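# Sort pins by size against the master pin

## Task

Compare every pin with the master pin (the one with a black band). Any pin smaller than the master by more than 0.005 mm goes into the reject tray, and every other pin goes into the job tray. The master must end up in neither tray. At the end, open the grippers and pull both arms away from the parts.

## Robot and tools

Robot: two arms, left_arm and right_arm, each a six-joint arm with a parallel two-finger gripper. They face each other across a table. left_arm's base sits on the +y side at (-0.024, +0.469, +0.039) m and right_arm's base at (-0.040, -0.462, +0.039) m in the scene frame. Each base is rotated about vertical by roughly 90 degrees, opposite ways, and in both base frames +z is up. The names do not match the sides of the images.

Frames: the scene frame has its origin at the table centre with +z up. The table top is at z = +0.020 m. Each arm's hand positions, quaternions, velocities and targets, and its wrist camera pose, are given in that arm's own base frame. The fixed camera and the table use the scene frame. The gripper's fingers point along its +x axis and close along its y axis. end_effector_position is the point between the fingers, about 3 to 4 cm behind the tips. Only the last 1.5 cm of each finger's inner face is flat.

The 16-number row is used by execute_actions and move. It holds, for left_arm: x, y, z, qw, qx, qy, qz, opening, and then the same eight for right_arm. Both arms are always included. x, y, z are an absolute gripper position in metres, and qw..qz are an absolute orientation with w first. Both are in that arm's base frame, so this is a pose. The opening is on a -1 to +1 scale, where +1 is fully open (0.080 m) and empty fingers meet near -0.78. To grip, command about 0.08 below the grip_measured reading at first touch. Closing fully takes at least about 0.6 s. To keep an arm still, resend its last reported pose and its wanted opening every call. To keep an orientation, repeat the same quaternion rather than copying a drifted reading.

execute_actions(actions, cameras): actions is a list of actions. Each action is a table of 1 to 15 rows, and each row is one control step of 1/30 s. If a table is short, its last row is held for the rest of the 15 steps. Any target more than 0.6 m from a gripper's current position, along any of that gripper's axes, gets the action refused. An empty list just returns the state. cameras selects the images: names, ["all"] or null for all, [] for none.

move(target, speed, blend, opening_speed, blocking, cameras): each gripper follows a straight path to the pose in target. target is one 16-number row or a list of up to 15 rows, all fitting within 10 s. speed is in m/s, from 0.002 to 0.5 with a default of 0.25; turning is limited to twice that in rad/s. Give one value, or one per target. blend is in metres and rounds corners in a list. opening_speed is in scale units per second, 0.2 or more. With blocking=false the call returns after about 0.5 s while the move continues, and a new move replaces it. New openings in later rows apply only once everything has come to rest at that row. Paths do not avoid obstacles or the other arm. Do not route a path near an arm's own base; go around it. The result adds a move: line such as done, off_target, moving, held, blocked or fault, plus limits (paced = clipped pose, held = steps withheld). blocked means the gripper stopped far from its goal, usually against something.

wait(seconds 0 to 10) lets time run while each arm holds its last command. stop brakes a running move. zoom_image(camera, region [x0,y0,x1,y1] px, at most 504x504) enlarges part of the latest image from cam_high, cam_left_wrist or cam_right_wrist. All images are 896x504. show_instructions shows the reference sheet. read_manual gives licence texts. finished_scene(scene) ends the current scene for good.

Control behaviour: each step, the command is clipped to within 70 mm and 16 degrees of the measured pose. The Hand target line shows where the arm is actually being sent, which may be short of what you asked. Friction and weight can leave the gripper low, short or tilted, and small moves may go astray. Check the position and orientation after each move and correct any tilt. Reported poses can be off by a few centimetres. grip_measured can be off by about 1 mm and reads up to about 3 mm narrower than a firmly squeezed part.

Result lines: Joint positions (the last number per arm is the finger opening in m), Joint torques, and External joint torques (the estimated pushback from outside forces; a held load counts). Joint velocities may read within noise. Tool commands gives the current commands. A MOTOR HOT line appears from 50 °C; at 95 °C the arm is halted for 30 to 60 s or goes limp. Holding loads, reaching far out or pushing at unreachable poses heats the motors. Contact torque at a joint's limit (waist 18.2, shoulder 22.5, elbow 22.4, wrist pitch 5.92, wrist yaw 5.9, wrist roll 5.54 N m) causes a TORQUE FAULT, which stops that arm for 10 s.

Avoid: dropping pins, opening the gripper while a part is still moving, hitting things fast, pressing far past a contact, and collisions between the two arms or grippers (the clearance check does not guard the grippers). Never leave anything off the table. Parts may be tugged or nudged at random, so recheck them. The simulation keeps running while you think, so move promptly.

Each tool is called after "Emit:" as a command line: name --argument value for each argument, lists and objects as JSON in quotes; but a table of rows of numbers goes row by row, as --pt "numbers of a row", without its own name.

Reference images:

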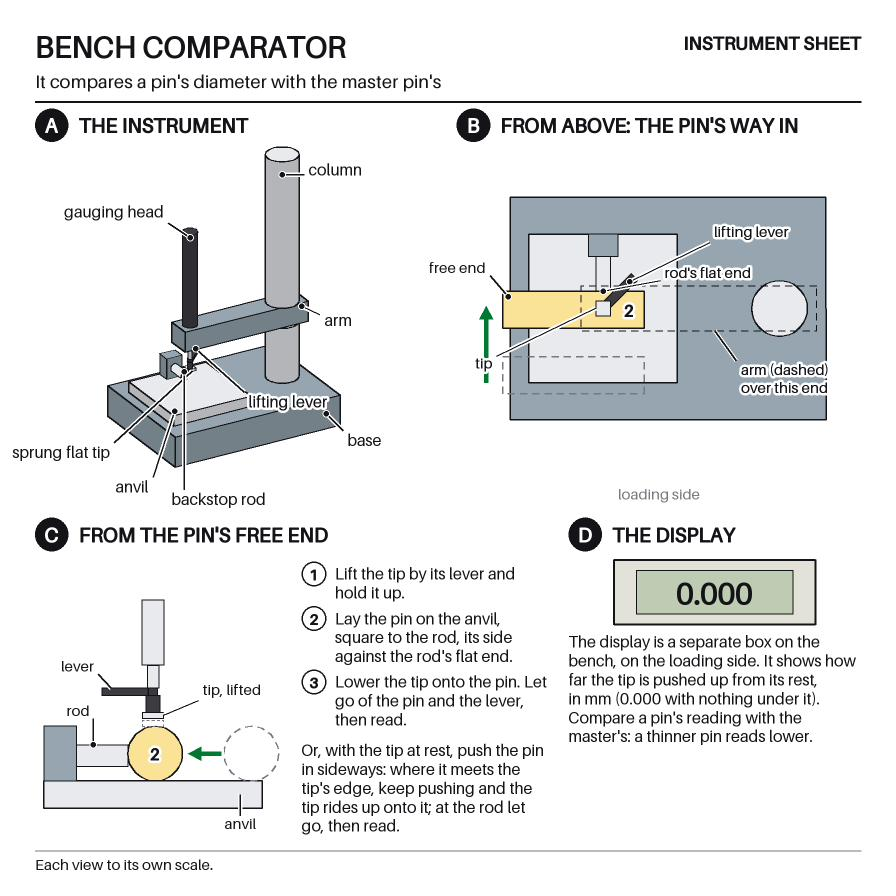

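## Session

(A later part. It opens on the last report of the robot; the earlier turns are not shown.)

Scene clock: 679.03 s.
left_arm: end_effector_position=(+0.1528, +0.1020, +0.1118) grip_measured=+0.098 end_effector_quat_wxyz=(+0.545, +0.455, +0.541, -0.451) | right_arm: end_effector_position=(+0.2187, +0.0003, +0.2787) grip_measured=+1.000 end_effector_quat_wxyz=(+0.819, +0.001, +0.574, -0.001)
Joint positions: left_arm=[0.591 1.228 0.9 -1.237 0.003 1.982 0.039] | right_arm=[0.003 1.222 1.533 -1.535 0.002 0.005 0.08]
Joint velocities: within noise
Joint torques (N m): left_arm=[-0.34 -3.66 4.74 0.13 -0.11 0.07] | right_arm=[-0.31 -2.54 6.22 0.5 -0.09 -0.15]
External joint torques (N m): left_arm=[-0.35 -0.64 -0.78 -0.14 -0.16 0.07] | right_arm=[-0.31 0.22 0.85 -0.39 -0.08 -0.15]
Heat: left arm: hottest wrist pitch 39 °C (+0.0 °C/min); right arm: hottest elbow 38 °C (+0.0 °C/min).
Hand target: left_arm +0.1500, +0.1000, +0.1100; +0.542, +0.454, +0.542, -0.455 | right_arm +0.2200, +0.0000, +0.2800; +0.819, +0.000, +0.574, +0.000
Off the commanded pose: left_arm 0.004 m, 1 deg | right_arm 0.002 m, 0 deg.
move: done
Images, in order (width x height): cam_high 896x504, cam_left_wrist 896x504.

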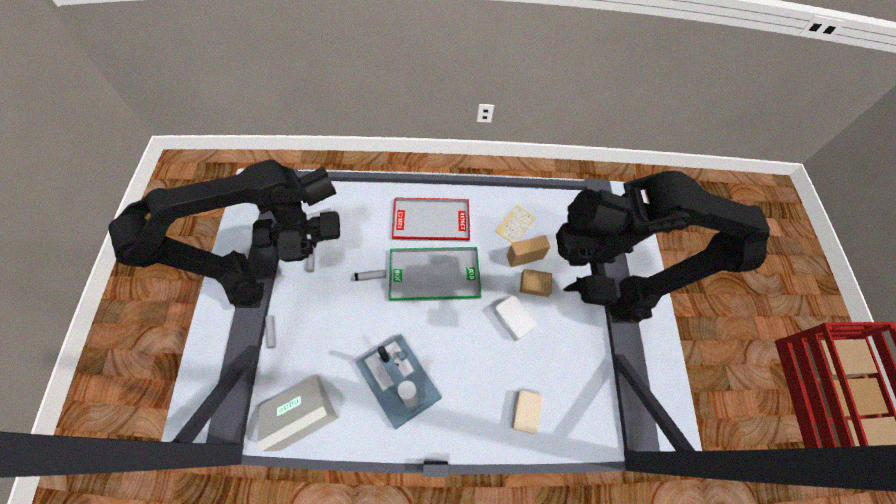

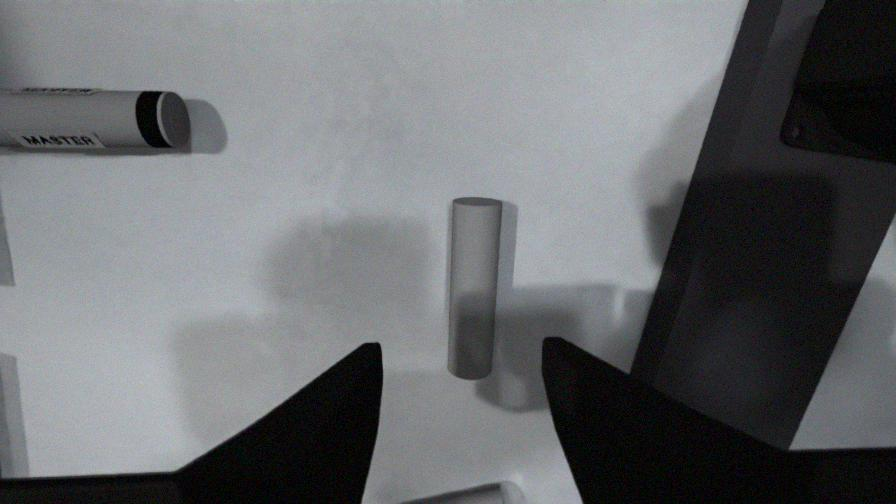

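Emit:
wait --seconds 0.1 --cameras '["cam_high"]'

Scene clock: 689.47 s.
left_arm: end_effector_position=(+0.1527, +0.1020, +0.1117) grip_measured=+0.098 end_effector_quat_wxyz=(+0.545, +0.455, +0.541, -0.451) | right_arm: end_effector_position=(+0.2187, +0.0003, +0.2787) grip_measured=+1.000 end_effector_quat_wxyz=(+0.819, +0.001, +0.574, -0.001)
Joint positions: left_arm=[0.591 1.228 0.899 -1.237 0.003 1.982 0.039] | right_arm=[0.003 1.222 1.533 -1.535 0.002 0.005 0.08]
Joint velocities: within noise
Joint torques (N m): left_arm=[-0.31 -3.69 4.74 0.14 -0.1 0.06] | right_arm=[-0.33 -2.63 6.28 0.51 -0.11 -0.16]
External joint torques (N m): left_arm=[-0.31 -0.69 -0.78 -0.14 -0.15 0.06] | right_arm=[-0.33 0.16 0.86 -0.4 -0.11 -0.16]
Heat: left arm: hottest wrist pitch 38 °C (-1.0 °C/min); right arm: hottest elbow 39 °C (+1.0 °C/min).
Hand target: left_arm +0.1500, +0.1000, +0.1099; +0.542, +0.454, +0.542, -0.455 | right_arm +0.2200, +0.0000, +0.2800; +0.819, +0.000, +0.574, +0.000
Tool commands: left_gripper/opening=+0.1 right_gripper/opening=+1.0
Off the commanded pose: left_arm 0.004 m, 0 deg | right_arm 0.002 m, 0 deg.
wait: 0.10 s; at rest from the start
Images, in order (width x height): cam_high 896x504.

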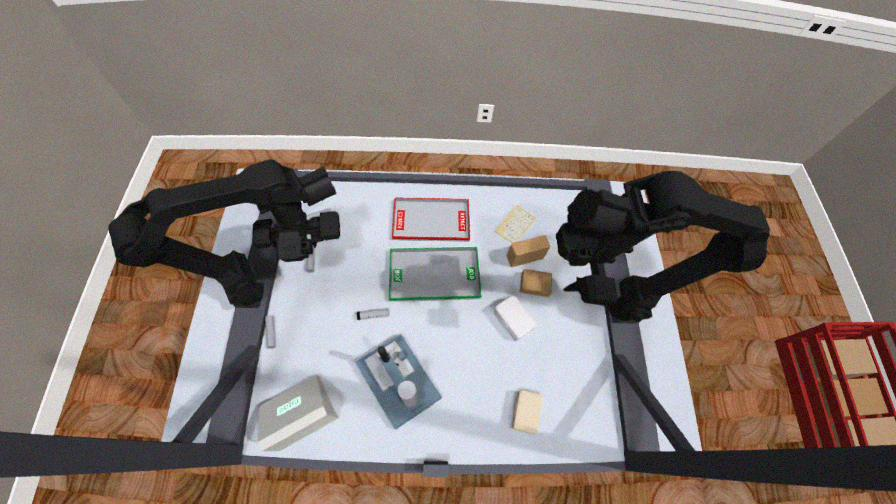

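Emit:
move --pt "0.136 0.117 0.05 0.5417 0.4545 0.5417 -0.4545 0.1 0.22 0.0 0.28 0.8192 0 0.5736 0 1" --speed '[0.12]' --cameras '["cam_left_wrist","cam_high"]'

Scene clock: 719.40 s.
left_arm: end_effector_position=(+0.1392, +0.1186, +0.0540) grip_measured=+0.098 end_effector_quat_wxyz=(+0.543, +0.460, +0.540, -0.449) | right_arm: end_effector_position=(+0.2187, +0.0003, +0.2787) grip_measured=+1.000 end_effector_quat_wxyz=(+0.819, +0.001, +0.574, -0.001)
Joint positions: left_arm=[0.707 1.268 0.691 -0.978 0.002 2.104 0.039] | right_arm=[0.003 1.222 1.533 -1.535 0.002 0.005 0.08]
Joint velocities: within noise
Joint torques (N m): left_arm=[0.25 -2.07 4.47 0.41 -0.08 0.08] | right_arm=[-0.33 -2.53 6.23 0.5 -0.09 -0.14]
External joint torques (N m): left_arm=[0.24 0.98 -0.87 0.09 -0.13 0.08] | right_arm=[-0.33 0.33 0.83 -0.37 -0.09 -0.14]
Heat: left arm: hottest wrist pitch 36 °C (-5.1 °C/min); right arm: hottest elbow 39 °C (+1.0 °C/min).
Hand target: left_arm +0.1360, +0.1170, +0.0501; +0.542, +0.454, +0.542, -0.455 | right_arm +0.2200, +0.0000, +0.2800; +0.819, +0.000, +0.574, +0.000
Off the commanded pose: left_arm 0.005 m, 1 deg | right_arm 0.002 m, 0 deg.
move: done
Images, in order (width x height): cam_high 896x504, cam_left_wrist 896x504.

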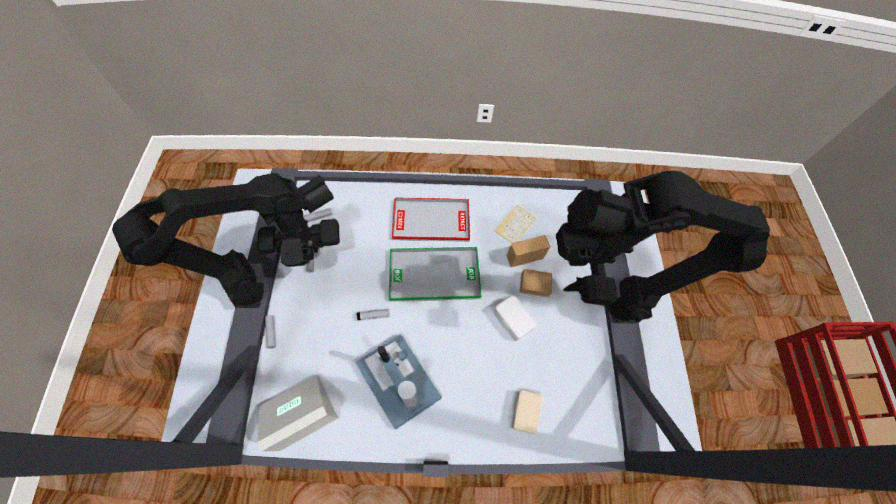

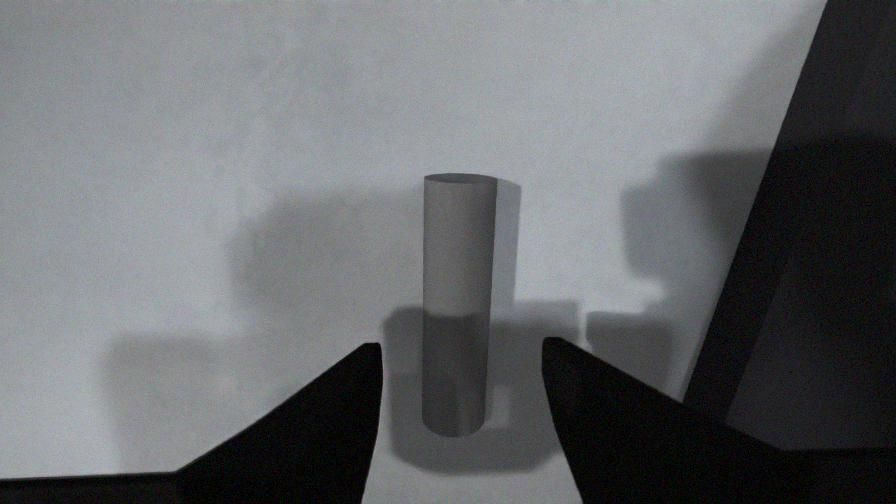

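Emit:
move --pt "0.136 0.117 0.023 0.5417 0.4545 0.5417 -0.4545 0.0 0.22 0.0 0.28 0.8192 0 0.5736 0 1" --pt "0.136 0.117 0.023 0.5417 0.4545 0.5417 -0.4545 -0.55 0.22 0.0 0.28 0.8192 0 0.5736 0 1" --speed '[0.08,0.05]' --opening_speed 0.8 --cameras '["cam_left_wrist"]'

Scene clock: 736.17 s.
left_arm: end_effector_position=(+0.1395, +0.1189, +0.0268) grip_measured=-0.411 end_effector_quat_wxyz=(+0.543, +0.460, +0.540, -0.449) | right_arm: end_effector_position=(+0.2187, +0.0003, +0.2787) grip_measured=+1.000 end_effector_quat_wxyz=(+0.819, +0.001, +0.574, -0.001)
Joint positions: left_arm=[0.707 1.322 0.611 -0.844 0.002 2.104 0.017] | right_arm=[0.003 1.222 1.533 -1.535 0.002 0.005 0.08]
Joint velocities: within noise
Joint torques (N m): left_arm=[0.19 -2.15 4.2 0.41 -0.07 0.06] | right_arm=[-0.31 -2.61 6.28 0.5 -0.09 -0.13]
External joint torques (N m): left_arm=[0.18 1.03 -0.83 0.11 -0.12 0.06] | right_arm=[-0.32 0.11 0.91 -0.41 -0.08 -0.13]
Heat: left arm: hottest wrist pitch 36 °C (-3.0 °C/min); right arm: hottest elbow 39 °C (+1.0 °C/min).
Hand target: left_arm +0.1360, +0.1170, +0.0231; +0.542, +0.455, +0.542, -0.454 | right_arm +0.2200, +0.0000, +0.2800; +0.819, +0.000, +0.574, +0.000
Off the commanded pose: left_arm 0.006 m, 1 deg | right_arm 0.002 m, 0 deg.
move: done
Images, in order (width x height): cam_left_wrist 896x504.

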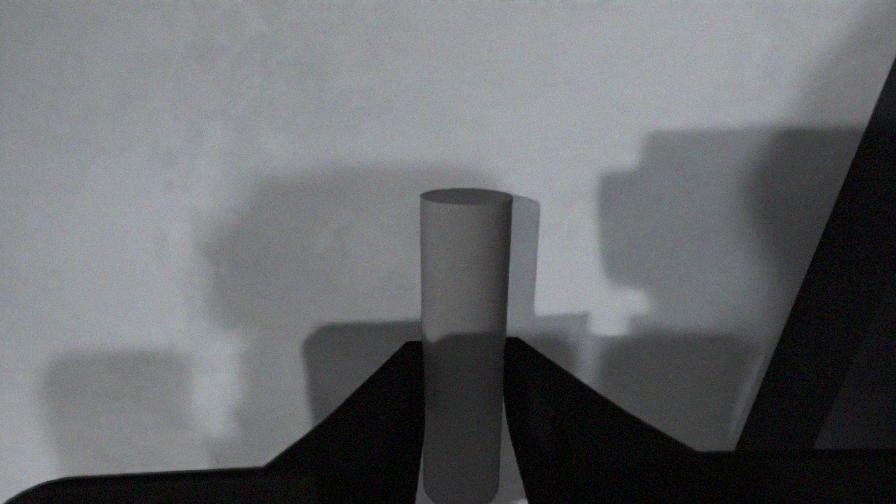

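Emit:
move --pt "0.15 0.115 0.07 0.5417 0.4545 0.5417 -0.4545 -0.55 0.22 0.0 0.28 0.8192 0 0.5736 0 1" --pt "0.285 0.050 0.06 0.6903 0.1530 0.6903 -0.1530 -0.55 0.22 0.0 0.28 0.8192 0 0.5736 0 1" --pt "0.284 0.050 0.0245 0.6903 0.1530 0.6903 -0.1530 -0.55 0.22 0.0 0.28 0.8192 0 0.5736 0 1" --speed '[0.1,0.2,0.06]' --blend '[0.02,0.0,0]' --cameras '["cam_left_wrist"]'

Scene clock: 752.50 s.
left_arm: end_effector_position=(+0.2877, +0.0511, +0.0300) grip_measured=-0.411 end_effector_quat_wxyz=(+0.697, +0.155, +0.684, -0.151) | right_arm: end_effector_position=(+0.2187, +0.0003, +0.2787) grip_measured=+1.000 end_effector_quat_wxyz=(+0.819, +0.001, +0.574, -0.001)
Joint positions: left_arm=[0.177 1.738 1.022 -0.836 0.002 0.613 0.017] | right_arm=[0.003 1.222 1.533 -1.535 0.002 0.005 0.08]
Joint velocities: within noise
Joint torques (N m): left_arm=[-0.27 -4.6 4.18 0.55 -0.09 -0.11] | right_arm=[-0.3 -2.6 6.25 0.5 -0.09 -0.15]
External joint torques (N m): left_arm=[-0.27 1.75 -0.92 0.18 -0.12 -0.11] | right_arm=[-0.3 0.18 0.84 -0.41 -0.09 -0.15]
Heat: left arm: hottest wrist pitch 36 °C (-2.0 °C/min); right arm: hottest elbow 39 °C (+0.0 °C/min).
Hand target: left_arm +0.2839, +0.0500, +0.0246; +0.690, +0.153, +0.690, -0.153 | right_arm +0.2200, +0.0000, +0.2800; +0.819, +0.000, +0.574, +0.000
Off the commanded pose: left_arm 0.007 m, 1 deg | right_arm 0.002 m, 0 deg.
move: done
Images, in order (width x height): cam_left_wrist 896x504.

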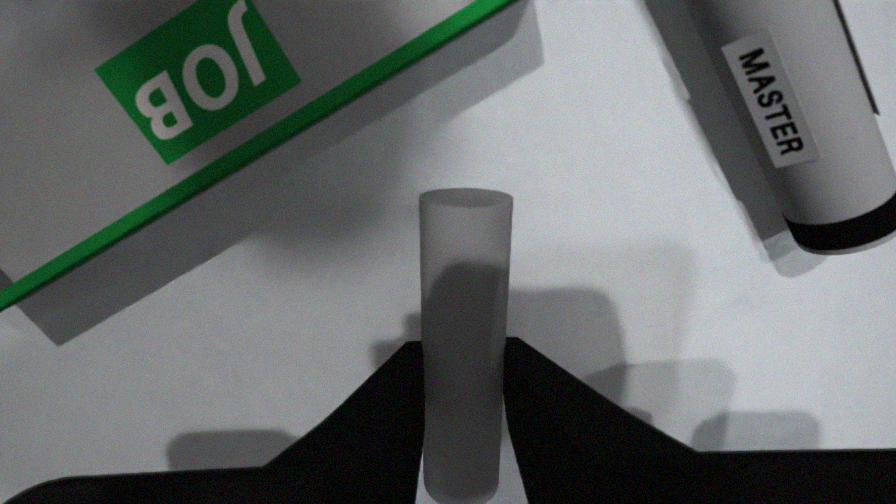

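Emit:
move --pt "0.284 0.050 0.0235 0.6903 0.1530 0.6903 -0.1530 -0.55 0.22 0.0 0.28 0.8192 0 0.5736 0 1" --pt "0.2845 0.050 0.0260 0.6903 0.1530 0.6903 -0.1530 -0.31 0.22 0.0 0.28 0.8192 0 0.5736 0 1" --speed '[0.04,0.04]' --opening_speed 0.2 --cameras '[]'

Emit:
wait --seconds 1.0 --cameras '[]'

Emit:
move --pt "0.2845 0.050 0.0260 0.6903 0.1530 0.6903 -0.1530 0.0 0.22 0.0 0.28 0.8192 0 0.5736 0 1" --pt "0.2855 0.050 0.09 0.6903 0.1530 0.6903 -0.1530 0.0 0.22 0.0 0.28 0.8192 0 0.5736 0 1" --pt "0.248 0.067 0.06 0.8885 0.0896 0.4041 -0.1970 0.0 0.22 0.0 0.28 0.8192 0 0.5736 0 1" --speed '[0.04,0.15,0.15]' --opening_speed 0.3 --cameras '["cam_left_wrist"]'

Scene clock: 768.07 s.
left_arm: end_effector_position=(+0.2873, +0.0511, +0.0299) grip_measured=-0.313 end_effector_quat_wxyz=(+0.696, +0.155, +0.685, -0.151) | right_arm: end_effector_position=(+0.2187, +0.0003, +0.2787) grip_measured=+1.000 end_effector_quat_wxyz=(+0.819, +0.001, +0.574, -0.001)
Joint positions: left_arm=[0.177 1.738 1.021 -0.837 0.002 0.613 0.021] | right_arm=[0.003 1.222 1.533 -1.535 0.002 0.005 0.08]
Joint velocities: within noise
Joint torques (N m): left_arm=[-0.28 -4.7 4.87 0.17 -0.08 -0.1] | right_arm=[-0.31 -2.57 6.23 0.5 -0.09 -0.14]
External joint torques (N m): left_arm=[-0.28 1.6 -0.18 -0.18 -0.11 -0.1] | right_arm=[-0.31 0.26 0.8 -0.4 -0.09 -0.14]
Heat: left arm: hottest wrist pitch 36 °C (-1.0 °C/min); right arm: hottest elbow 39 °C (+0.0 °C/min).
Hand target: left_arm +0.2844, +0.0500, +0.0260; +0.690, +0.153, +0.690, -0.153 | right_arm +0.2200, +0.0000, +0.2800; +0.819, +0.000, +0.574, +0.000
Off the commanded pose: left_arm 0.005 m, 1 deg | right_arm 0.002 m, 0 deg.
move: done
No camera images: "cameras" was empty.

Scene clock: 769.07 s.
left_arm: end_effector_position=(+0.2873, +0.0511, +0.0299) grip_measured=-0.312 end_effector_quat_wxyz=(+0.696, +0.155, +0.685, -0.151) | right_arm: end_effector_position=(+0.2187, +0.0003, +0.2787) grip_measured=+1.000 end_effector_quat_wxyz=(+0.819, +0.001, +0.574, -0.001)
Joint positions: left_arm=[0.177 1.738 1.021 -0.837 0.002 0.613 0.021] | right_arm=[0.003 1.222 1.533 -1.535 0.002 0.005 0.08]
Joint velocities: within noise
Joint torques (N m): left_arm=[-0.3 -4.7 4.91 0.18 -0.09 -0.1] | right_arm=[-0.31 -2.55 6.26 0.5 -0.08 -0.15]
External joint torques (N m): left_arm=[-0.3 1.57 -0.1 -0.16 -0.12 -0.1] | right_arm=[-0.31 0.25 0.86 -0.39 -0.08 -0.15]
Heat: left arm: hottest wrist pitch 36 °C (-1.0 °C/min); right arm: hottest elbow 39 °C (+0.0 °C/min).
Hand target: left_arm +0.2844, +0.0500, +0.0260; +0.690, +0.153, +0.690, -0.153 | right_arm +0.2200, +0.0000, +0.2800; +0.819, +0.000, +0.574, +0.000
Tool commands: left_gripper/opening=-0.31 right_gripper/opening=+1.0
Off the commanded pose: left_arm 0.005 m, 1 deg | right_arm 0.002 m, 0 deg.
wait: 1.00 s; at rest by 0.17 s
No camera images: "cameras" was empty.

Scene clock: 773.80 s.
left_arm: end_effector_position=(+0.2503, +0.0683, +0.0611) grip_measured=-0.002 end_effector_quat_wxyz=(+0.888, +0.090, +0.406, -0.196) | right_arm: end_effector_position=(+0.2187, +0.0003, +0.2787) grip_measured=+1.000 end_effector_quat_wxyz=(+0.819, +0.001, +0.574, -0.001)
Joint positions: left_arm=[0.599 1.285 0.549 -0.417 0.597 0.904 0.035] | right_arm=[0.003 1.222 1.533 -1.535 0.002 0.005 0.08]
Joint velocities: within noise
Joint torques (N m): left_arm=[0.35 -4.12 4.86 1.1 0.49 0.07] | right_arm=[-0.3 -2.59 6.25 0.51 -0.11 -0.14]
External joint torques (N m): left_arm=[0.33 -0.67 -0.72 0.19 0.14 0.07] | right_arm=[-0.28 0.16 0.87 -0.39 -0.11 -0.14]
Heat: left arm: hottest wrist pitch 36 °C (-1.0 °C/min); right arm: hottest elbow 39 °C (+0.0 °C/min).
Hand target: left_arm +0.2480, +0.0670, +0.0600; +0.889, +0.090, +0.404, -0.197 | right_arm +0.2200, +0.0000, +0.2800; +0.819, +0.000, +0.574, +0.000
Off the commanded pose: left_arm 0.003 m, 0 deg | right_arm 0.002 m, 0 deg.
move: done
Images, in order (width x height): cam_left_wrist 896x504.

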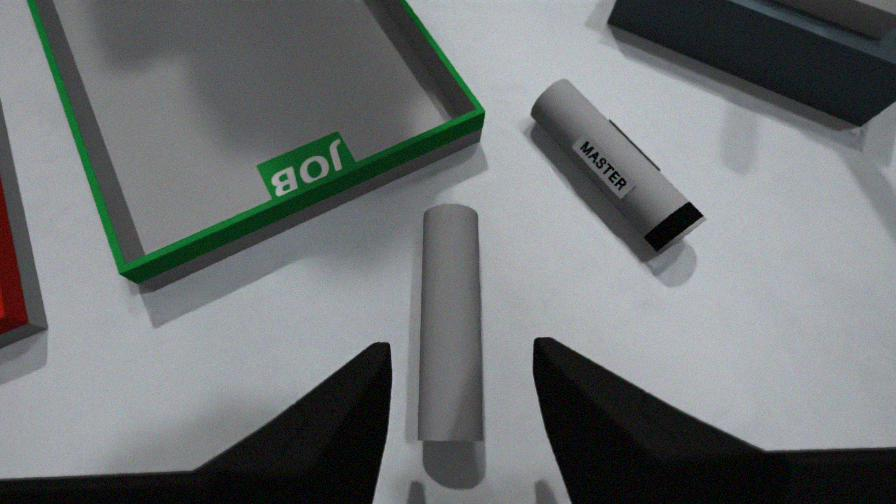

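Emit:
move --pt "0.247 0.0668 0.0195 0.8885 0.0896 0.4041 -0.1970 0.0 0.22 0.0 0.28 0.8192 0 0.5736 0 1" --pt "0.247 0.0668 0.0195 0.8885 0.0896 0.4041 -0.1970 -0.55 0.22 0.0 0.28 0.8192 0 0.5736 0 1" --speed '[0.08,0.04]' --opening_speed 0.8 --cameras '["cam_left_wrist"]'

Emit:
move --pt "0.242 0.067 0.12 0.8885 0.0896 0.4041 -0.1970 -0.55 0.22 0.0 0.28 0.8192 0 0.5736 0 1" --pt "0.261 -0.060 0.11 0.8067 0.1918 0.3668 -0.4217 -0.55 0.22 0.0 0.28 0.8192 0 0.5736 0 1" --pt "0.3190 -0.128 0.0745 0.8067 0.1918 0.3668 -0.4217 -0.55 0.22 0.0 0.28 0.8192 0 0.5736 0 1" --speed '[0.15,0.2,0.1]' --blend '[0.02,0.0,0]' --cameras '["cam_left_wrist"]'

Scene clock: 794.73 s.
left_arm: end_effector_position=(+0.2503, +0.0688, +0.0236) grip_measured=-0.409 end_effector_quat_wxyz=(+0.890, +0.096, +0.400, -0.194) | right_arm: end_effector_position=(+0.2187, +0.0003, +0.2787) grip_measured=+1.000 end_effector_quat_wxyz=(+0.819, +0.001, +0.574, -0.001)
Joint positions: left_arm=[0.602 1.399 0.442 -0.183 0.599 0.908 0.017] | right_arm=[0.003 1.222 1.533 -1.535 0.002 0.005 0.08]
Joint velocities: within noise
Joint torques (N m): left_arm=[0.16 -2.55 4.13 1.09 0.45 0.03] | right_arm=[-0.26 -2.54 6.22 0.51 -0.1 -0.14]
External joint torques (N m): left_arm=[0.15 1.1 -0.85 0.15 0.1 0.02] | right_arm=[-0.29 0.26 0.82 -0.38 -0.09 -0.14]
Heat: left arm: hottest wrist pitch 38 °C (+2.0 °C/min); right arm: hottest elbow 39 °C (+0.0 °C/min).
Hand target: left_arm +0.2470, +0.0668, +0.0196; +0.889, +0.090, +0.404, -0.197 | right_arm +0.2200, +0.0000, +0.2800; +0.819, +0.000, +0.574, +0.000
Off the commanded pose: left_arm 0.006 m, 1 deg | right_arm 0.002 m, 0 deg.
move: done
Images, in order (width x height): cam_left_wrist 896x504.

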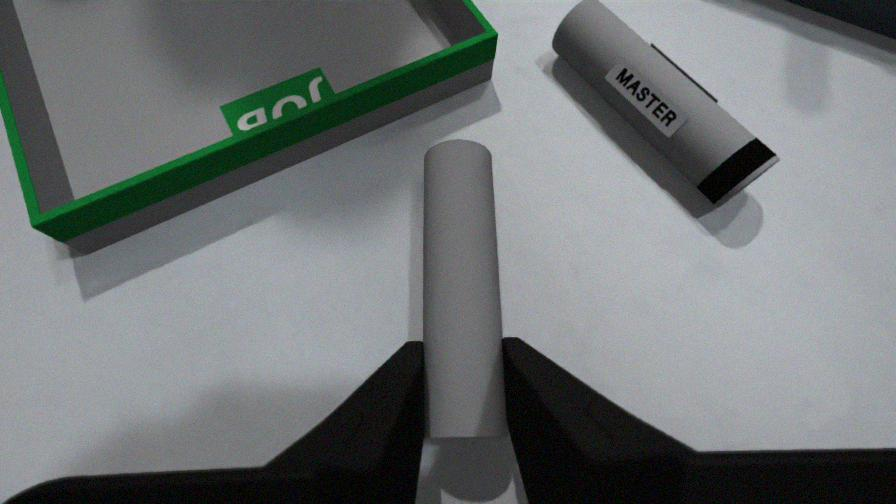

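Scene clock: 798.23 s.
left_arm: end_effector_position=(+0.3126, -0.1259, +0.0697) grip_measured=-0.409 end_effector_quat_wxyz=(+0.803, +0.190, +0.375, -0.422) | right_arm: end_effector_position=(+0.2187, +0.0003, +0.2787) grip_measured=+1.000 end_effector_quat_wxyz=(+0.819, +0.001, +0.574, -0.001)
Joint positions: left_arm=[-0.173 1.526 0.77 -0.281 0.485 0.65 0.017] | right_arm=[0.003 1.222 1.533 -1.535 0.002 0.005 0.08]
Joint velocities: within noise
Joint torques (N m): left_arm=[-0.28 -4.15 8.74 1.48 0.25 -0.12] | right_arm=[-0.3 -2.59 6.28 0.5 -0.09 -0.14]
External joint torques (N m): left_arm=[-0.24 1.22 3.07 0.41 -0.04 -0.12] | right_arm=[-0.3 0.18 0.87 -0.41 -0.08 -0.14]
Heat: left arm: hottest wrist pitch 38 °C (+2.0 °C/min); right arm: hottest elbow 39 °C (+0.0 °C/min).
Hand target: left_arm +0.3188, -0.1280, +0.0746; +0.807, +0.192, +0.367, -0.422 | right_arm +0.2200, +0.0000, +0.2800; +0.819, +0.000, +0.574, +0.000
Off the commanded pose: left_arm 0.008 m, 1 deg | right_arm 0.002 m, 0 deg.
move: done
Images, in order (width x height): cam_left_wrist 896x504.

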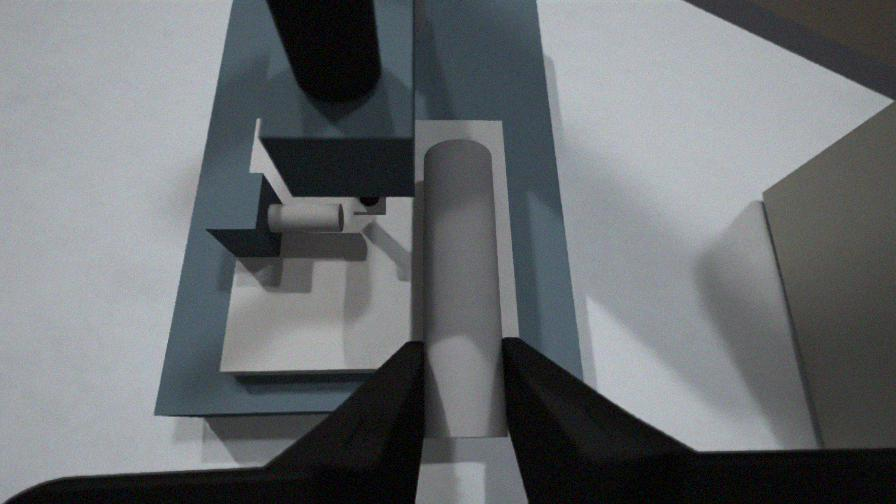

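Emit:
move --pt "0.3150 -0.1285 0.0640 0.8067 0.1918 0.3668 -0.4217 -0.55 0.22 0.0 0.28 0.8192 0 0.5736 0 1" --pt "0.3410 -0.1105 0.0640 0.8067 0.1918 0.3668 -0.4217 -0.55 0.22 0.0 0.28 0.8192 0 0.5736 0 1" --speed '[0.03,0.03]' --cameras '["cam_left_wrist"]'

Emit:
zoom_image --camera "cam_left_wrist" --region '[320, 160, 580, 310]'

Emit:
move --pt "0.3389 -0.1143 0.0665 0.8067 0.1918 0.3668 -0.4217 0.0 0.22 0.0 0.28 0.8192 0 0.5736 0 1" --pt "0.306 -0.072 0.126 0.8067 0.1918 0.3668 -0.4217 0.0 0.22 0.0 0.28 0.8192 0 0.5736 0 1" --pt "0.20 -0.08 0.18 0.7190 0.2573 0.3353 -0.5518 0.0 0.22 0.0 0.28 0.8192 0 0.5736 0 1" --speed '[0.02,0.1,0.2]' --blend '[0,0.02,0]' --opening_speed 0.4 --cameras '["cam_left_wrist","cam_high"]'

Emit:
zoom_image --camera "cam_left_wrist" --region '[510, 80, 650, 170]'

Scene clock: 820.70 s.
left_arm: end_effector_position=(+0.3354, -0.1154, +0.0665) grip_measured=-0.409 end_effector_quat_wxyz=(+0.805, +0.189, +0.362, -0.431) | right_arm: end_effector_position=(+0.2187, +0.0003, +0.2787) grip_measured=+1.000 end_effector_quat_wxyz=(+0.819, +0.001, +0.574, -0.001)
Joint positions: left_arm=[-0.113 1.616 0.836 -0.271 0.537 0.718 0.017] | right_arm=[0.003 1.222 1.533 -1.535 0.002 0.005 0.08]
Joint velocities: within noise
Joint torques (N m): left_arm=[0.9 -3.57 7.73 1.2 -0.24 0.02] | right_arm=[-0.31 -2.6 6.25 0.51 -0.1 -0.15]
External joint torques (N m): left_arm=[0.94 2.37 2.18 0.16 -0.55 0.02] | right_arm=[-0.31 0.24 0.82 -0.39 -0.09 -0.15]
Heat: left arm: hottest wrist pitch 40 °C (+4.0 °C/min); right arm: hottest elbow 39 °C (+0.0 °C/min).
Hand target: left_arm +0.3408, -0.1104, +0.0641; +0.807, +0.192, +0.367, -0.422 | right_arm +0.2200, +0.0000, +0.2800; +0.819, +0.000, +0.574, +0.000
Off the commanded pose: left_arm 0.008 m, 1 deg | right_arm 0.002 m, 0 deg.
move: done
Images, in order (width x height): cam_left_wrist 896x504.

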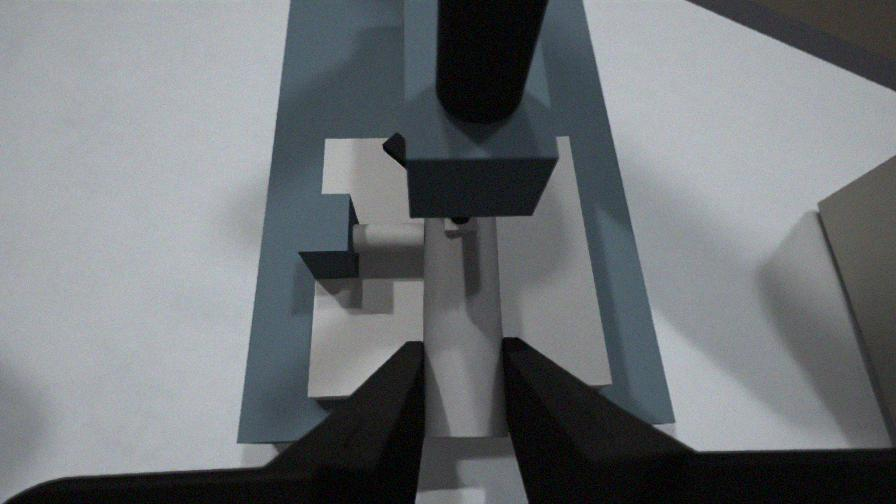

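Scaled by 1.938 from the camera's 896x504 image, which has a finer 1280x720 frame.

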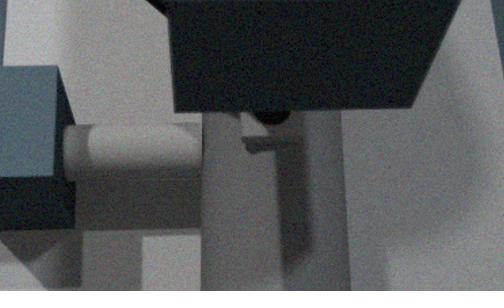

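Scene clock: 824.63 s.
left_arm: end_effector_position=(+0.1981, -0.0802, +0.1742) grip_measured=-0.002 end_effector_quat_wxyz=(+0.715, +0.252, +0.344, -0.554) | right_arm: end_effector_position=(+0.2187, +0.0003, +0.2787) grip_measured=+1.000 end_effector_quat_wxyz=(+0.819, +0.001, +0.574, -0.001)
Joint positions: left_arm=[0.073 1.162 0.968 -1.243 0.679 1.328 0.035] | right_arm=[0.003 1.222 1.533 -1.535 0.002 0.005 0.08]
Joint velocities: within noise
Joint torques (N m): left_arm=[0.25 -3.33 8.37 0.36 0.6 0.07] | right_arm=[-0.33 -2.56 6.19 0.49 -0.09 -0.14]
External joint torques (N m): left_arm=[0.23 -0.57 2.62 -0.14 0.17 0.07] | right_arm=[-0.33 0.24 0.79 -0.41 -0.09 -0.14]
Heat: left arm: hottest wrist pitch 40 °C (+4.0 °C/min); right arm: hottest elbow 39 °C (+0.0 °C/min).
Hand target: left_arm +0.1999, -0.0800, +0.1800; +0.719, +0.257, +0.335, -0.552 | right_arm +0.2200, +0.0000, +0.2800; +0.819, +0.000, +0.574, +0.000
Off the commanded pose: left_arm 0.006 m, 1 deg | right_arm 0.002 m, 0 deg.
move: done
Images, in order (width x height): cam_high 896x504, cam_left_wrist 896x504.

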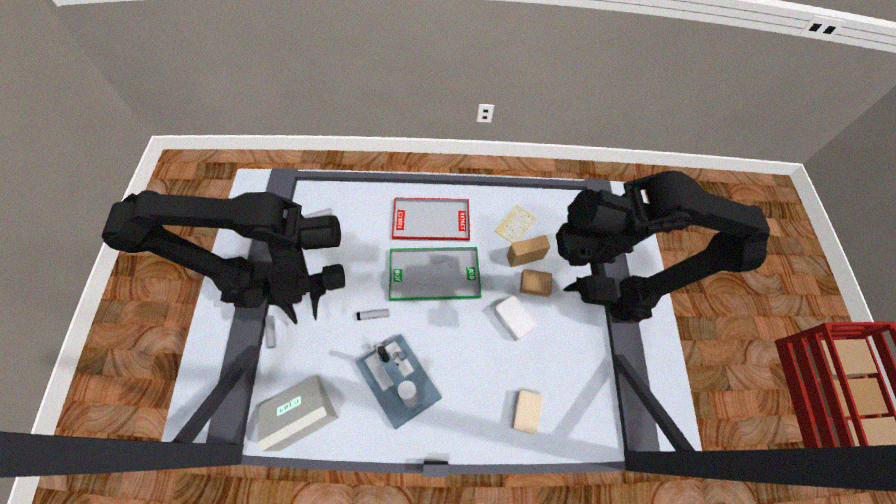

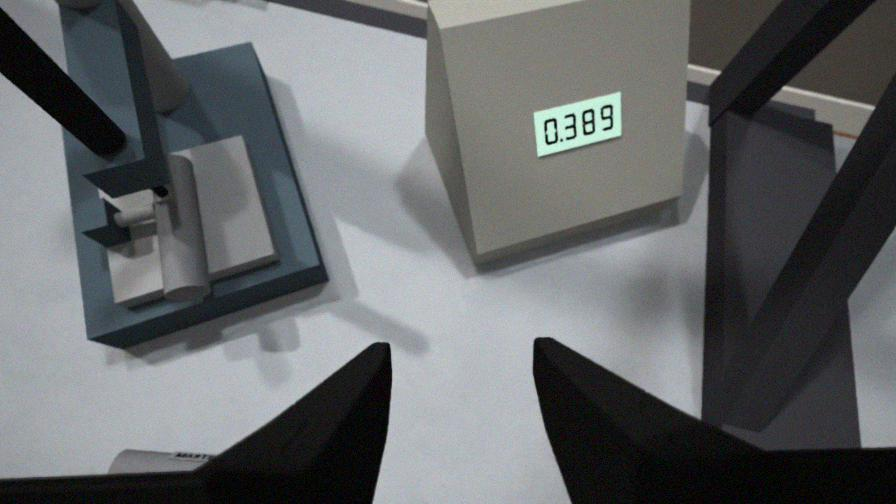

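Scaled by 3.600 from the camera's 896x504 image, which has a finer 1280x720 frame.

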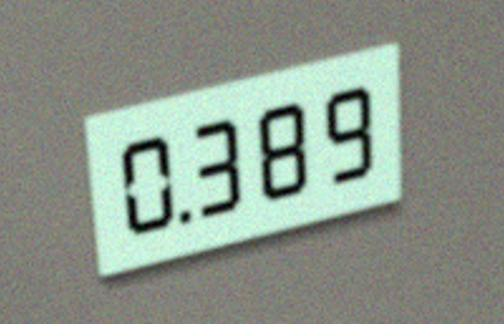

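Emit:
move --pt "0.303 -0.073 0.124 0.8067 0.1918 0.3668 -0.4217 0.0 0.22 0.0 0.28 0.8192 0 0.5736 0 1" --pt "0.3335 -0.1175 0.0605 0.8067 0.1918 0.3668 -0.4217 0.0 0.22 0.0 0.28 0.8192 0 0.5736 0 1" --speed '[0.2,0.08]' --blend '[0.01,0]' --cameras '["cam_left_wrist"]'

Emit:
move --pt "0.3335 -0.1175 0.0605 0.8067 0.1918 0.3668 -0.4217 -0.55 0.22 0.0 0.28 0.8192 0 0.5736 0 1" --pt "0.315 -0.130 0.0635 0.8067 0.1918 0.3668 -0.4217 -0.55 0.22 0.0 0.28 0.8192 0 0.5736 0 1" --pt "0.291 -0.092 0.11 0.8067 0.1918 0.3668 -0.4217 -0.55 0.22 0.0 0.28 0.8192 0 0.5736 0 1" --pt "0.33 0.02 0.13 0.8554 0.1416 0.3889 -0.3113 -0.55 0.22 0.0 0.28 0.8192 0 0.5736 0 1" --pt "0.395 0.08 0.075 0.9103 0 0.4139 0 -0.55 0.22 0.0 0.28 0.8192 0 0.5736 0 1" --speed '[0.05,0.05,0.15,0.2,0.2]' --blend '[0,0.005,0.02,0.03,0]' --opening_speed 0.8 --cameras '["cam_left_wrist"]'

Scene clock: 848.53 s.
left_arm: end_effector_position=(+0.3367, -0.1171, +0.0670) grip_measured=-0.002 end_effector_quat_wxyz=(+0.810, +0.194, +0.359, -0.421) | right_arm: end_effector_position=(+0.2187, +0.0003, +0.2787) grip_measured=+1.000 end_effector_quat_wxyz=(+0.819, +0.001, +0.574, -0.001)
Joint positions: left_arm=[-0.127 1.606 0.822 -0.239 0.511 0.695 0.035] | right_arm=[0.003 1.222 1.533 -1.535 0.002 0.005 0.08]
Joint velocities: within noise
Joint torques (N m): left_arm=[-0.31 -4.3 4.99 1.28 0.19 -0.11] | right_arm=[-0.35 -2.55 6.27 0.51 -0.11 -0.15]
External joint torques (N m): left_arm=[-0.33 1.61 -0.63 0.2 -0.1 -0.11] | right_arm=[-0.35 0.26 0.86 -0.39 -0.11 -0.15]
Heat: left arm: hottest wrist pitch 38 °C (+1.0 °C/min); right arm: hottest elbow 39 °C (+0.0 °C/min).
Hand target: left_arm +0.3334, -0.1175, +0.0606; +0.807, +0.192, +0.367, -0.422 | right_arm +0.2200, +0.0000, +0.2800; +0.819, +0.000, +0.574, +0.000
Off the commanded pose: left_arm 0.007 m, 1 deg | right_arm 0.002 m, 0 deg.
move: done
Images, in order (width x height): cam_left_wrist 896x504.

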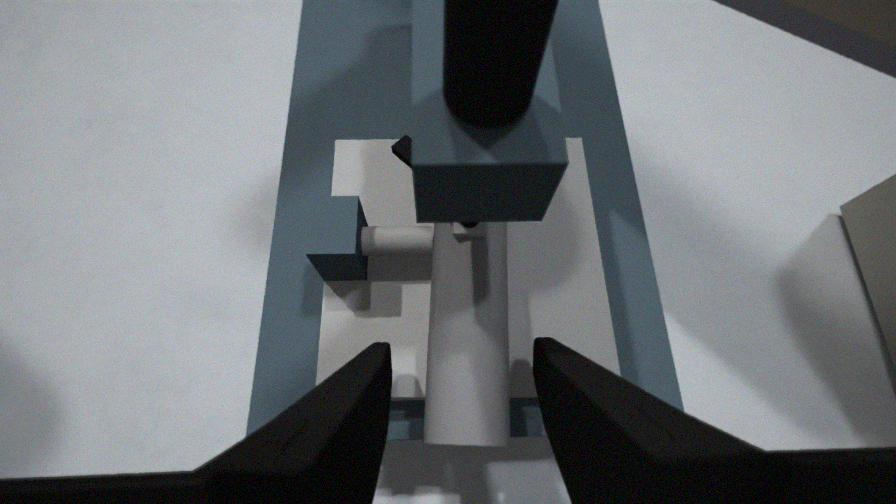

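Scene clock: 853.23 s.
left_arm: end_effector_position=(+0.3930, +0.0805, +0.0750) grip_measured=-0.403 end_effector_quat_wxyz=(+0.909, +0.000, +0.416, +0.000) | right_arm: end_effector_position=(+0.2187, +0.0003, +0.2787) grip_measured=+1.000 end_effector_quat_wxyz=(+0.819, +0.001, +0.574, -0.001)
Joint positions: left_arm=[0.267 1.659 0.898 -0.115 0.174 0.203 0.017] | right_arm=[0.003 1.222 1.533 -1.535 0.002 0.005 0.08]
Joint velocities: within noise
Joint torques (N m): left_arm=[-0.31 -5.47 6.84 1.87 0.01 -0.1] | right_arm=[-0.32 -2.62 6.27 0.5 -0.08 -0.15]
External joint torques (N m): left_arm=[-0.31 1.11 0.9 0.55 -0.08 -0.1] | right_arm=[-0.31 0.15 0.89 -0.39 -0.08 -0.15]
Heat: left arm: hottest wrist pitch 38 °C (+0.0 °C/min); right arm: hottest elbow 39 °C (+0.0 °C/min).
Hand target: left_arm +0.3950, +0.0800, +0.0750; +0.910, +0.000, +0.414, +0.000 | right_arm +0.2200, +0.0000, +0.2800; +0.819, +0.000, +0.574, +0.000
Off the commanded pose: left_arm 0.002 m, 0 deg | right_arm 0.002 m, 0 deg.
move: done
Images, in order (width x height): cam_left_wrist 896x504.

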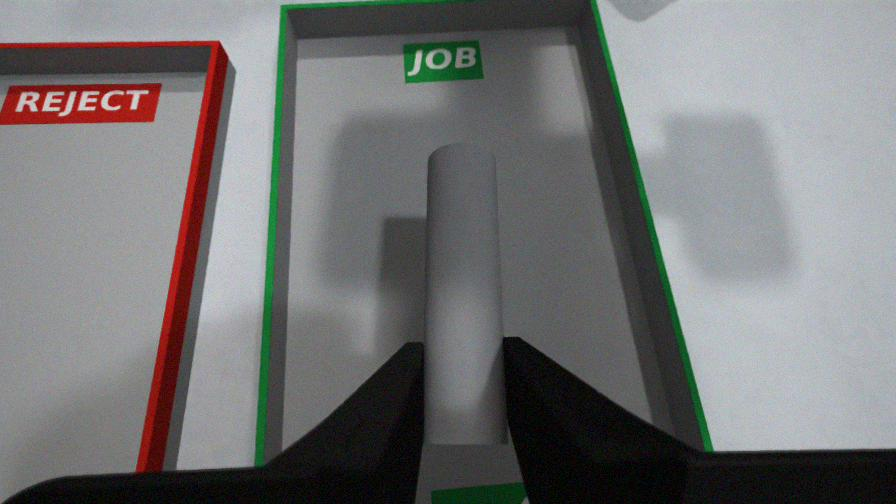

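Emit:
move --pt "0.393 0.098 0.045 0.9103 0 0.4139 0 -0.55 0.22 0.0 0.28 0.8192 0 0.5736 0 1" --pt "0.391 0.098 0.0275 0.9103 0 0.4139 0 -0.55 0.22 0.0 0.28 0.8192 0 0.5736 0 1" --speed '[0.1,0.05]' --cameras '["cam_left_wrist"]'

Scene clock: 861.80 s.
left_arm: end_effector_position=(+0.3935, +0.0982, +0.0327) grip_measured=-0.403 end_effector_quat_wxyz=(+0.912, +0.002, +0.409, +0.002) | right_arm: end_effector_position=(+0.2187, +0.0003, +0.2787) grip_measured=+1.000 end_effector_quat_wxyz=(+0.819, +0.001, +0.574, -0.001)
Joint positions: left_arm=[0.321 1.779 0.826 0.084 0.207 0.245 0.017] | right_arm=[0.003 1.222 1.533 -1.535 0.002 0.005 0.08]
Joint velocities: within noise
Joint torques (N m): left_arm=[0.19 -5.32 4.82 1.72 0.18 0.07] | right_arm=[-0.28 -2.56 6.24 0.51 -0.1 -0.15]
External joint torques (N m): left_arm=[0.17 1.59 -0.53 0.4 0.08 0.07] | right_arm=[-0.26 0.25 0.86 -0.38 -0.11 -0.16]
Heat: left arm: hottest wrist pitch 39 °C (+1.0 °C/min); right arm: hottest elbow 39 °C (+0.0 °C/min).
Hand target: left_arm +0.3909, +0.0979, +0.0275; +0.910, +0.000, +0.414, +0.000 | right_arm +0.2200, +0.0000, +0.2800; +0.819, +0.000, +0.574, +0.000
Off the commanded pose: left_arm 0.006 m, 1 deg | right_arm 0.002 m, 0 deg.
move: done
Images, in order (width x height): cam_left_wrist 896x504.

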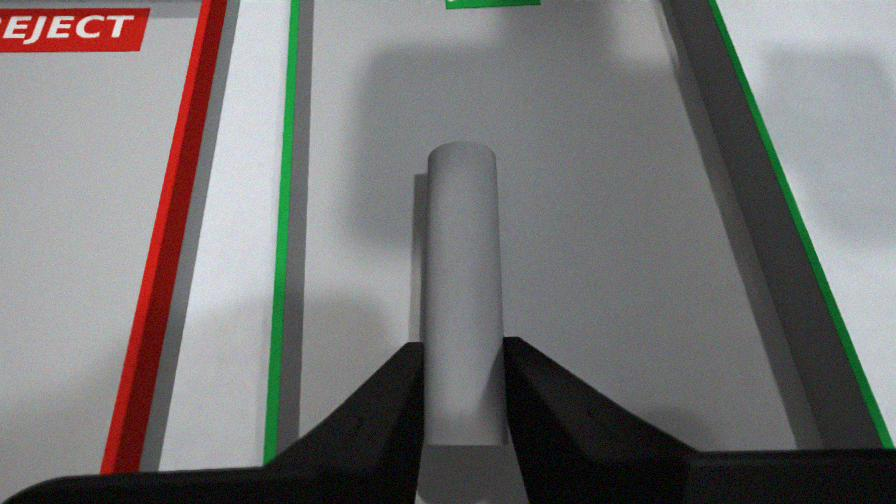

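Emit:
move --pt "0.391 0.098 0.0265 0.9103 0 0.4139 0 -0.55 0.22 0.0 0.28 0.8192 0 0.5736 0 1" --pt "0.391 0.098 0.0275 0.9103 0 0.4139 0 -0.31 0.22 0.0 0.28 0.8192 0 0.5736 0 1" --pt "0.391 0.098 0.0275 0.9103 0 0.4139 0 -0.1 0.22 0.0 0.28 0.8192 0 0.5736 0 1" --pt "0.352 0.098 0.09 0.9103 0 0.4139 0 -0.1 0.22 0.0 0.28 0.8192 0 0.5736 0 1" --speed '[0.04,0.04,0.04,0.12]' --opening_speed 0.25 --cameras '["cam_left_wrist"]'

Emit:
move --pt "0.24 0.18 0.14 0.80 -0.08 0.58 0.08 0.1 0.22 0.0 0.28 0.8192 0 0.5736 0 1" --pt "0.155 0.20 0.115 0.6993 -0.1045 0.6993 0.1045 0.1 0.22 0.0 0.28 0.8192 0 0.5736 0 1" --speed '[0.2,0.2]' --cameras '["cam_left_wrist","cam_high"]'

Scene clock: 879.67 s.
left_arm: end_effector_position=(+0.3539, +0.0980, +0.0881) grip_measured=-0.102 end_effector_quat_wxyz=(+0.909, -0.001, +0.416, +0.000) | right_arm: end_effector_position=(+0.2187, +0.0003, +0.2787) grip_measured=+1.000 end_effector_quat_wxyz=(+0.819, +0.001, +0.574, -0.001)
Joint positions: left_arm=[0.366 1.515 0.813 -0.191 0.236 0.281 0.03] | right_arm=[0.003 1.222 1.533 -1.535 0.002 0.005 0.08]
Joint velocities: within noise
Joint torques (N m): left_arm=[0.26 -6.42 6 1.23 0.22 0.07] | right_arm=[-0.31 -2.58 6.25 0.51 -0.08 -0.15]
External joint torques (N m): left_arm=[0.25 -0.8 -0.04 -0.07 0.1 0.07] | right_arm=[-0.32 0.2 0.84 -0.4 -0.08 -0.15]
Heat: left arm: hottest wrist pitch 40 °C (+0.0 °C/min); right arm: hottest elbow 39 °C (+0.0 °C/min).
Hand target: left_arm +0.3520, +0.0980, +0.0900; +0.910, +0.000, +0.414, +0.000 | right_arm +0.2200, +0.0000, +0.2800; +0.819, +0.000, +0.574, +0.000
Off the commanded pose: left_arm 0.003 m, 0 deg | right_arm 0.002 m, 0 deg.
move: done
Images, in order (width x height): cam_left_wrist 896x504.

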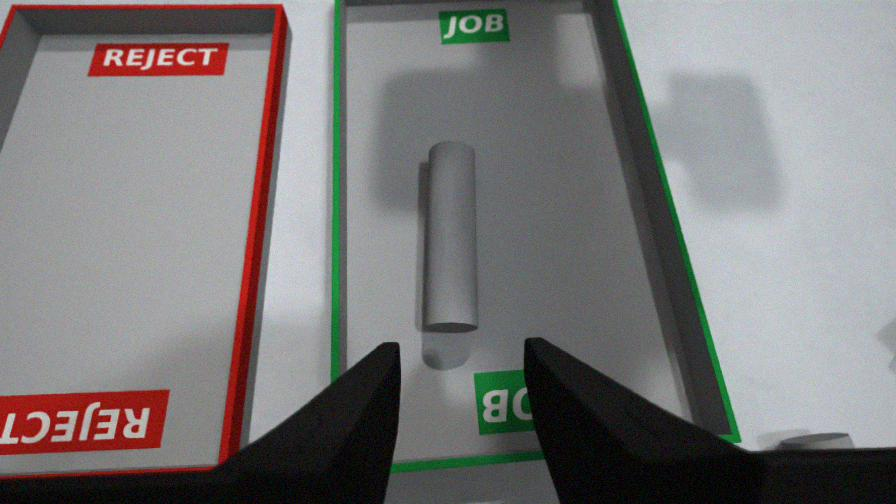

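Scene clock: 882.17 s.
left_arm: end_effector_position=(+0.1572, +0.2006, +0.1186) grip_measured=+0.098 end_effector_quat_wxyz=(+0.705, -0.101, +0.694, +0.108) | right_arm: end_effector_position=(+0.2187, +0.0003, +0.2787) grip_measured=+1.000 end_effector_quat_wxyz=(+0.819, +0.001, +0.574, -0.001)
Joint positions: left_arm=[0.908 1.498 1.138 -1.194 0.004 0.612 0.039] | right_arm=[0.003 1.222 1.533 -1.535 0.002 0.005 0.08]
Joint velocities: within noise
Joint torques (N m): left_arm=[0.26 -3.64 5.6 0.18 -0.14 0.09] | right_arm=[-0.31 -2.56 6.28 0.5 -0.09 -0.15]
External joint torques (N m): left_arm=[0.29 1.37 0.1 -0.15 -0.17 0.09] | right_arm=[-0.32 0.25 0.85 -0.41 -0.08 -0.15]
Heat: left arm: hottest wrist pitch 40 °C (+0.0 °C/min); right arm: hottest elbow 39 °C (+0.0 °C/min).
Hand target: left_arm +0.1550, +0.2000, +0.1151; +0.699, -0.104, +0.699, +0.105 | right_arm +0.2200, +0.0000, +0.2800; +0.819, +0.000, +0.574, +0.000
Off the commanded pose: left_arm 0.004 m, 1 deg | right_arm 0.002 m, 0 deg.
move: done
Images, in order (width x height): cam_high 896x504, cam_left_wrist 896x504.

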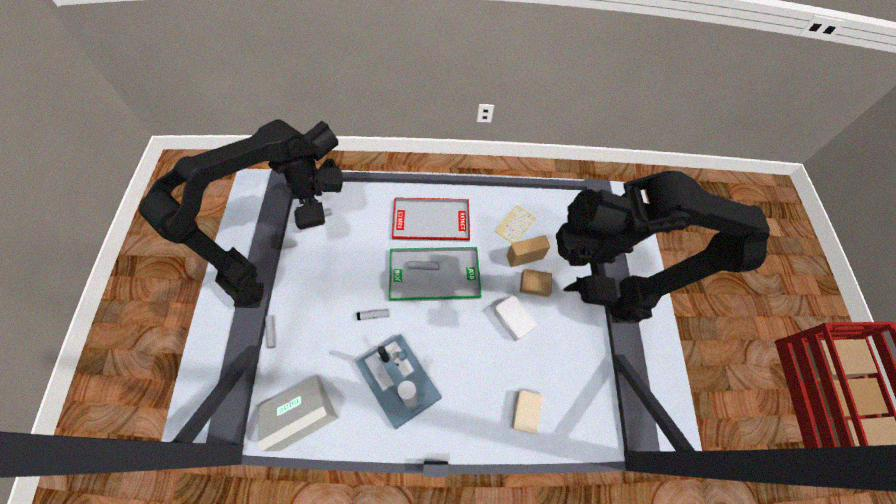

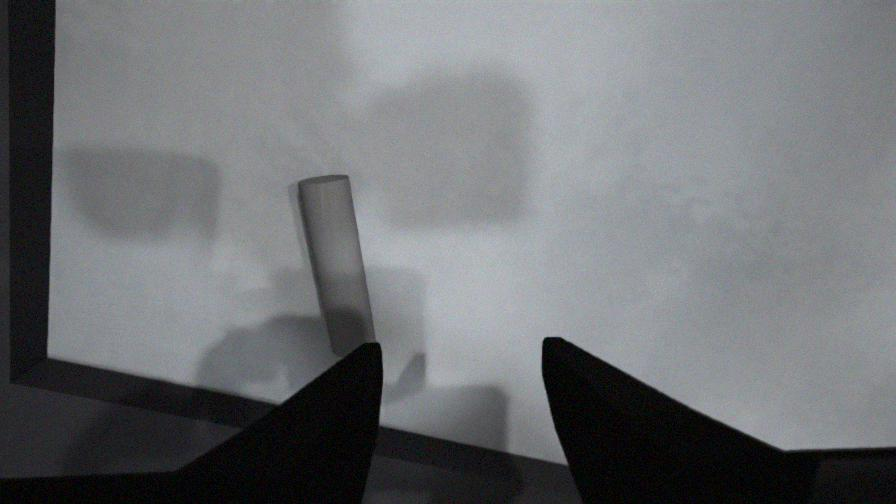

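Emit:
move --pt "0.134 0.238 0.05 0.6922 -0.1446 0.6922 0.1446 0.1 0.22 0.0 0.28 0.8192 0 0.5736 0 1" --speed '[0.12]' --cameras '["cam_left_wrist"]'

Scene clock: 902.10 s.
left_arm: end_effector_position=(+0.1367, +0.2402, +0.0551) grip_measured=+0.098 end_effector_quat_wxyz=(+0.697, -0.140, +0.687, +0.149) | right_arm: end_effector_position=(+0.2187, +0.0003, +0.2787) grip_measured=+1.000 end_effector_quat_wxyz=(+0.819, +0.001, +0.574, -0.001)
Joint positions: left_arm=[1.055 1.64 1.019 -0.932 0.002 0.643 0.039] | right_arm=[0.003 1.222 1.533 -1.535 0.002 0.005 0.08]
Joint velocities: within noise
Joint torques (N m): left_arm=[0.29 -4.24 4.55 0.49 -0.11 0.07] | right_arm=[-0.25 -2.6 6.23 0.51 -0.09 -0.14]
External joint torques (N m): left_arm=[0.26 1.54 -0.69 0.15 -0.14 0.07] | right_arm=[-0.23 0.19 0.86 -0.38 -0.1 -0.15]
Heat: left arm: hottest wrist pitch 38 °C (+0.0 °C/min); right arm: hottest elbow 39 °C (+0.0 °C/min).
Hand target: left_arm +0.1339, +0.2379, +0.0501; +0.692, -0.145, +0.692, +0.145 | right_arm +0.2200, +0.0000, +0.2800; +0.819, +0.000, +0.574, +0.000
Off the commanded pose: left_arm 0.006 m, 1 deg | right_arm 0.002 m, 0 deg.
move: done
Images, in order (width x height): cam_left_wrist 896x504.

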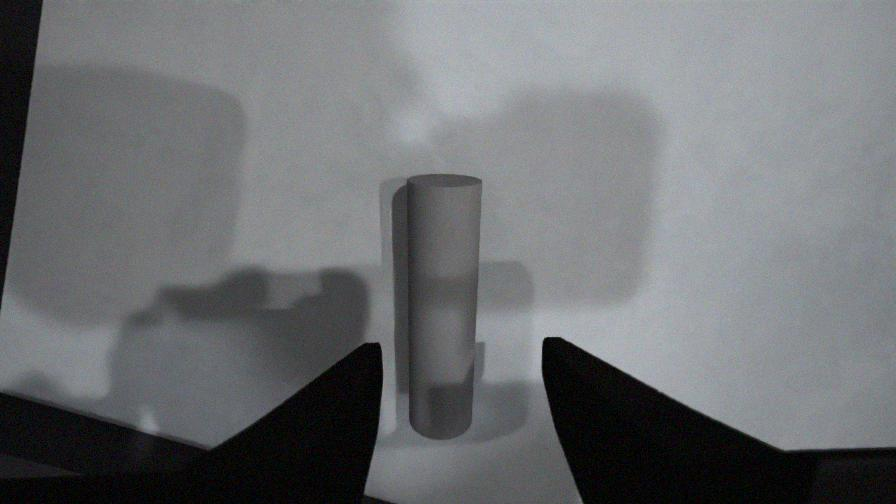

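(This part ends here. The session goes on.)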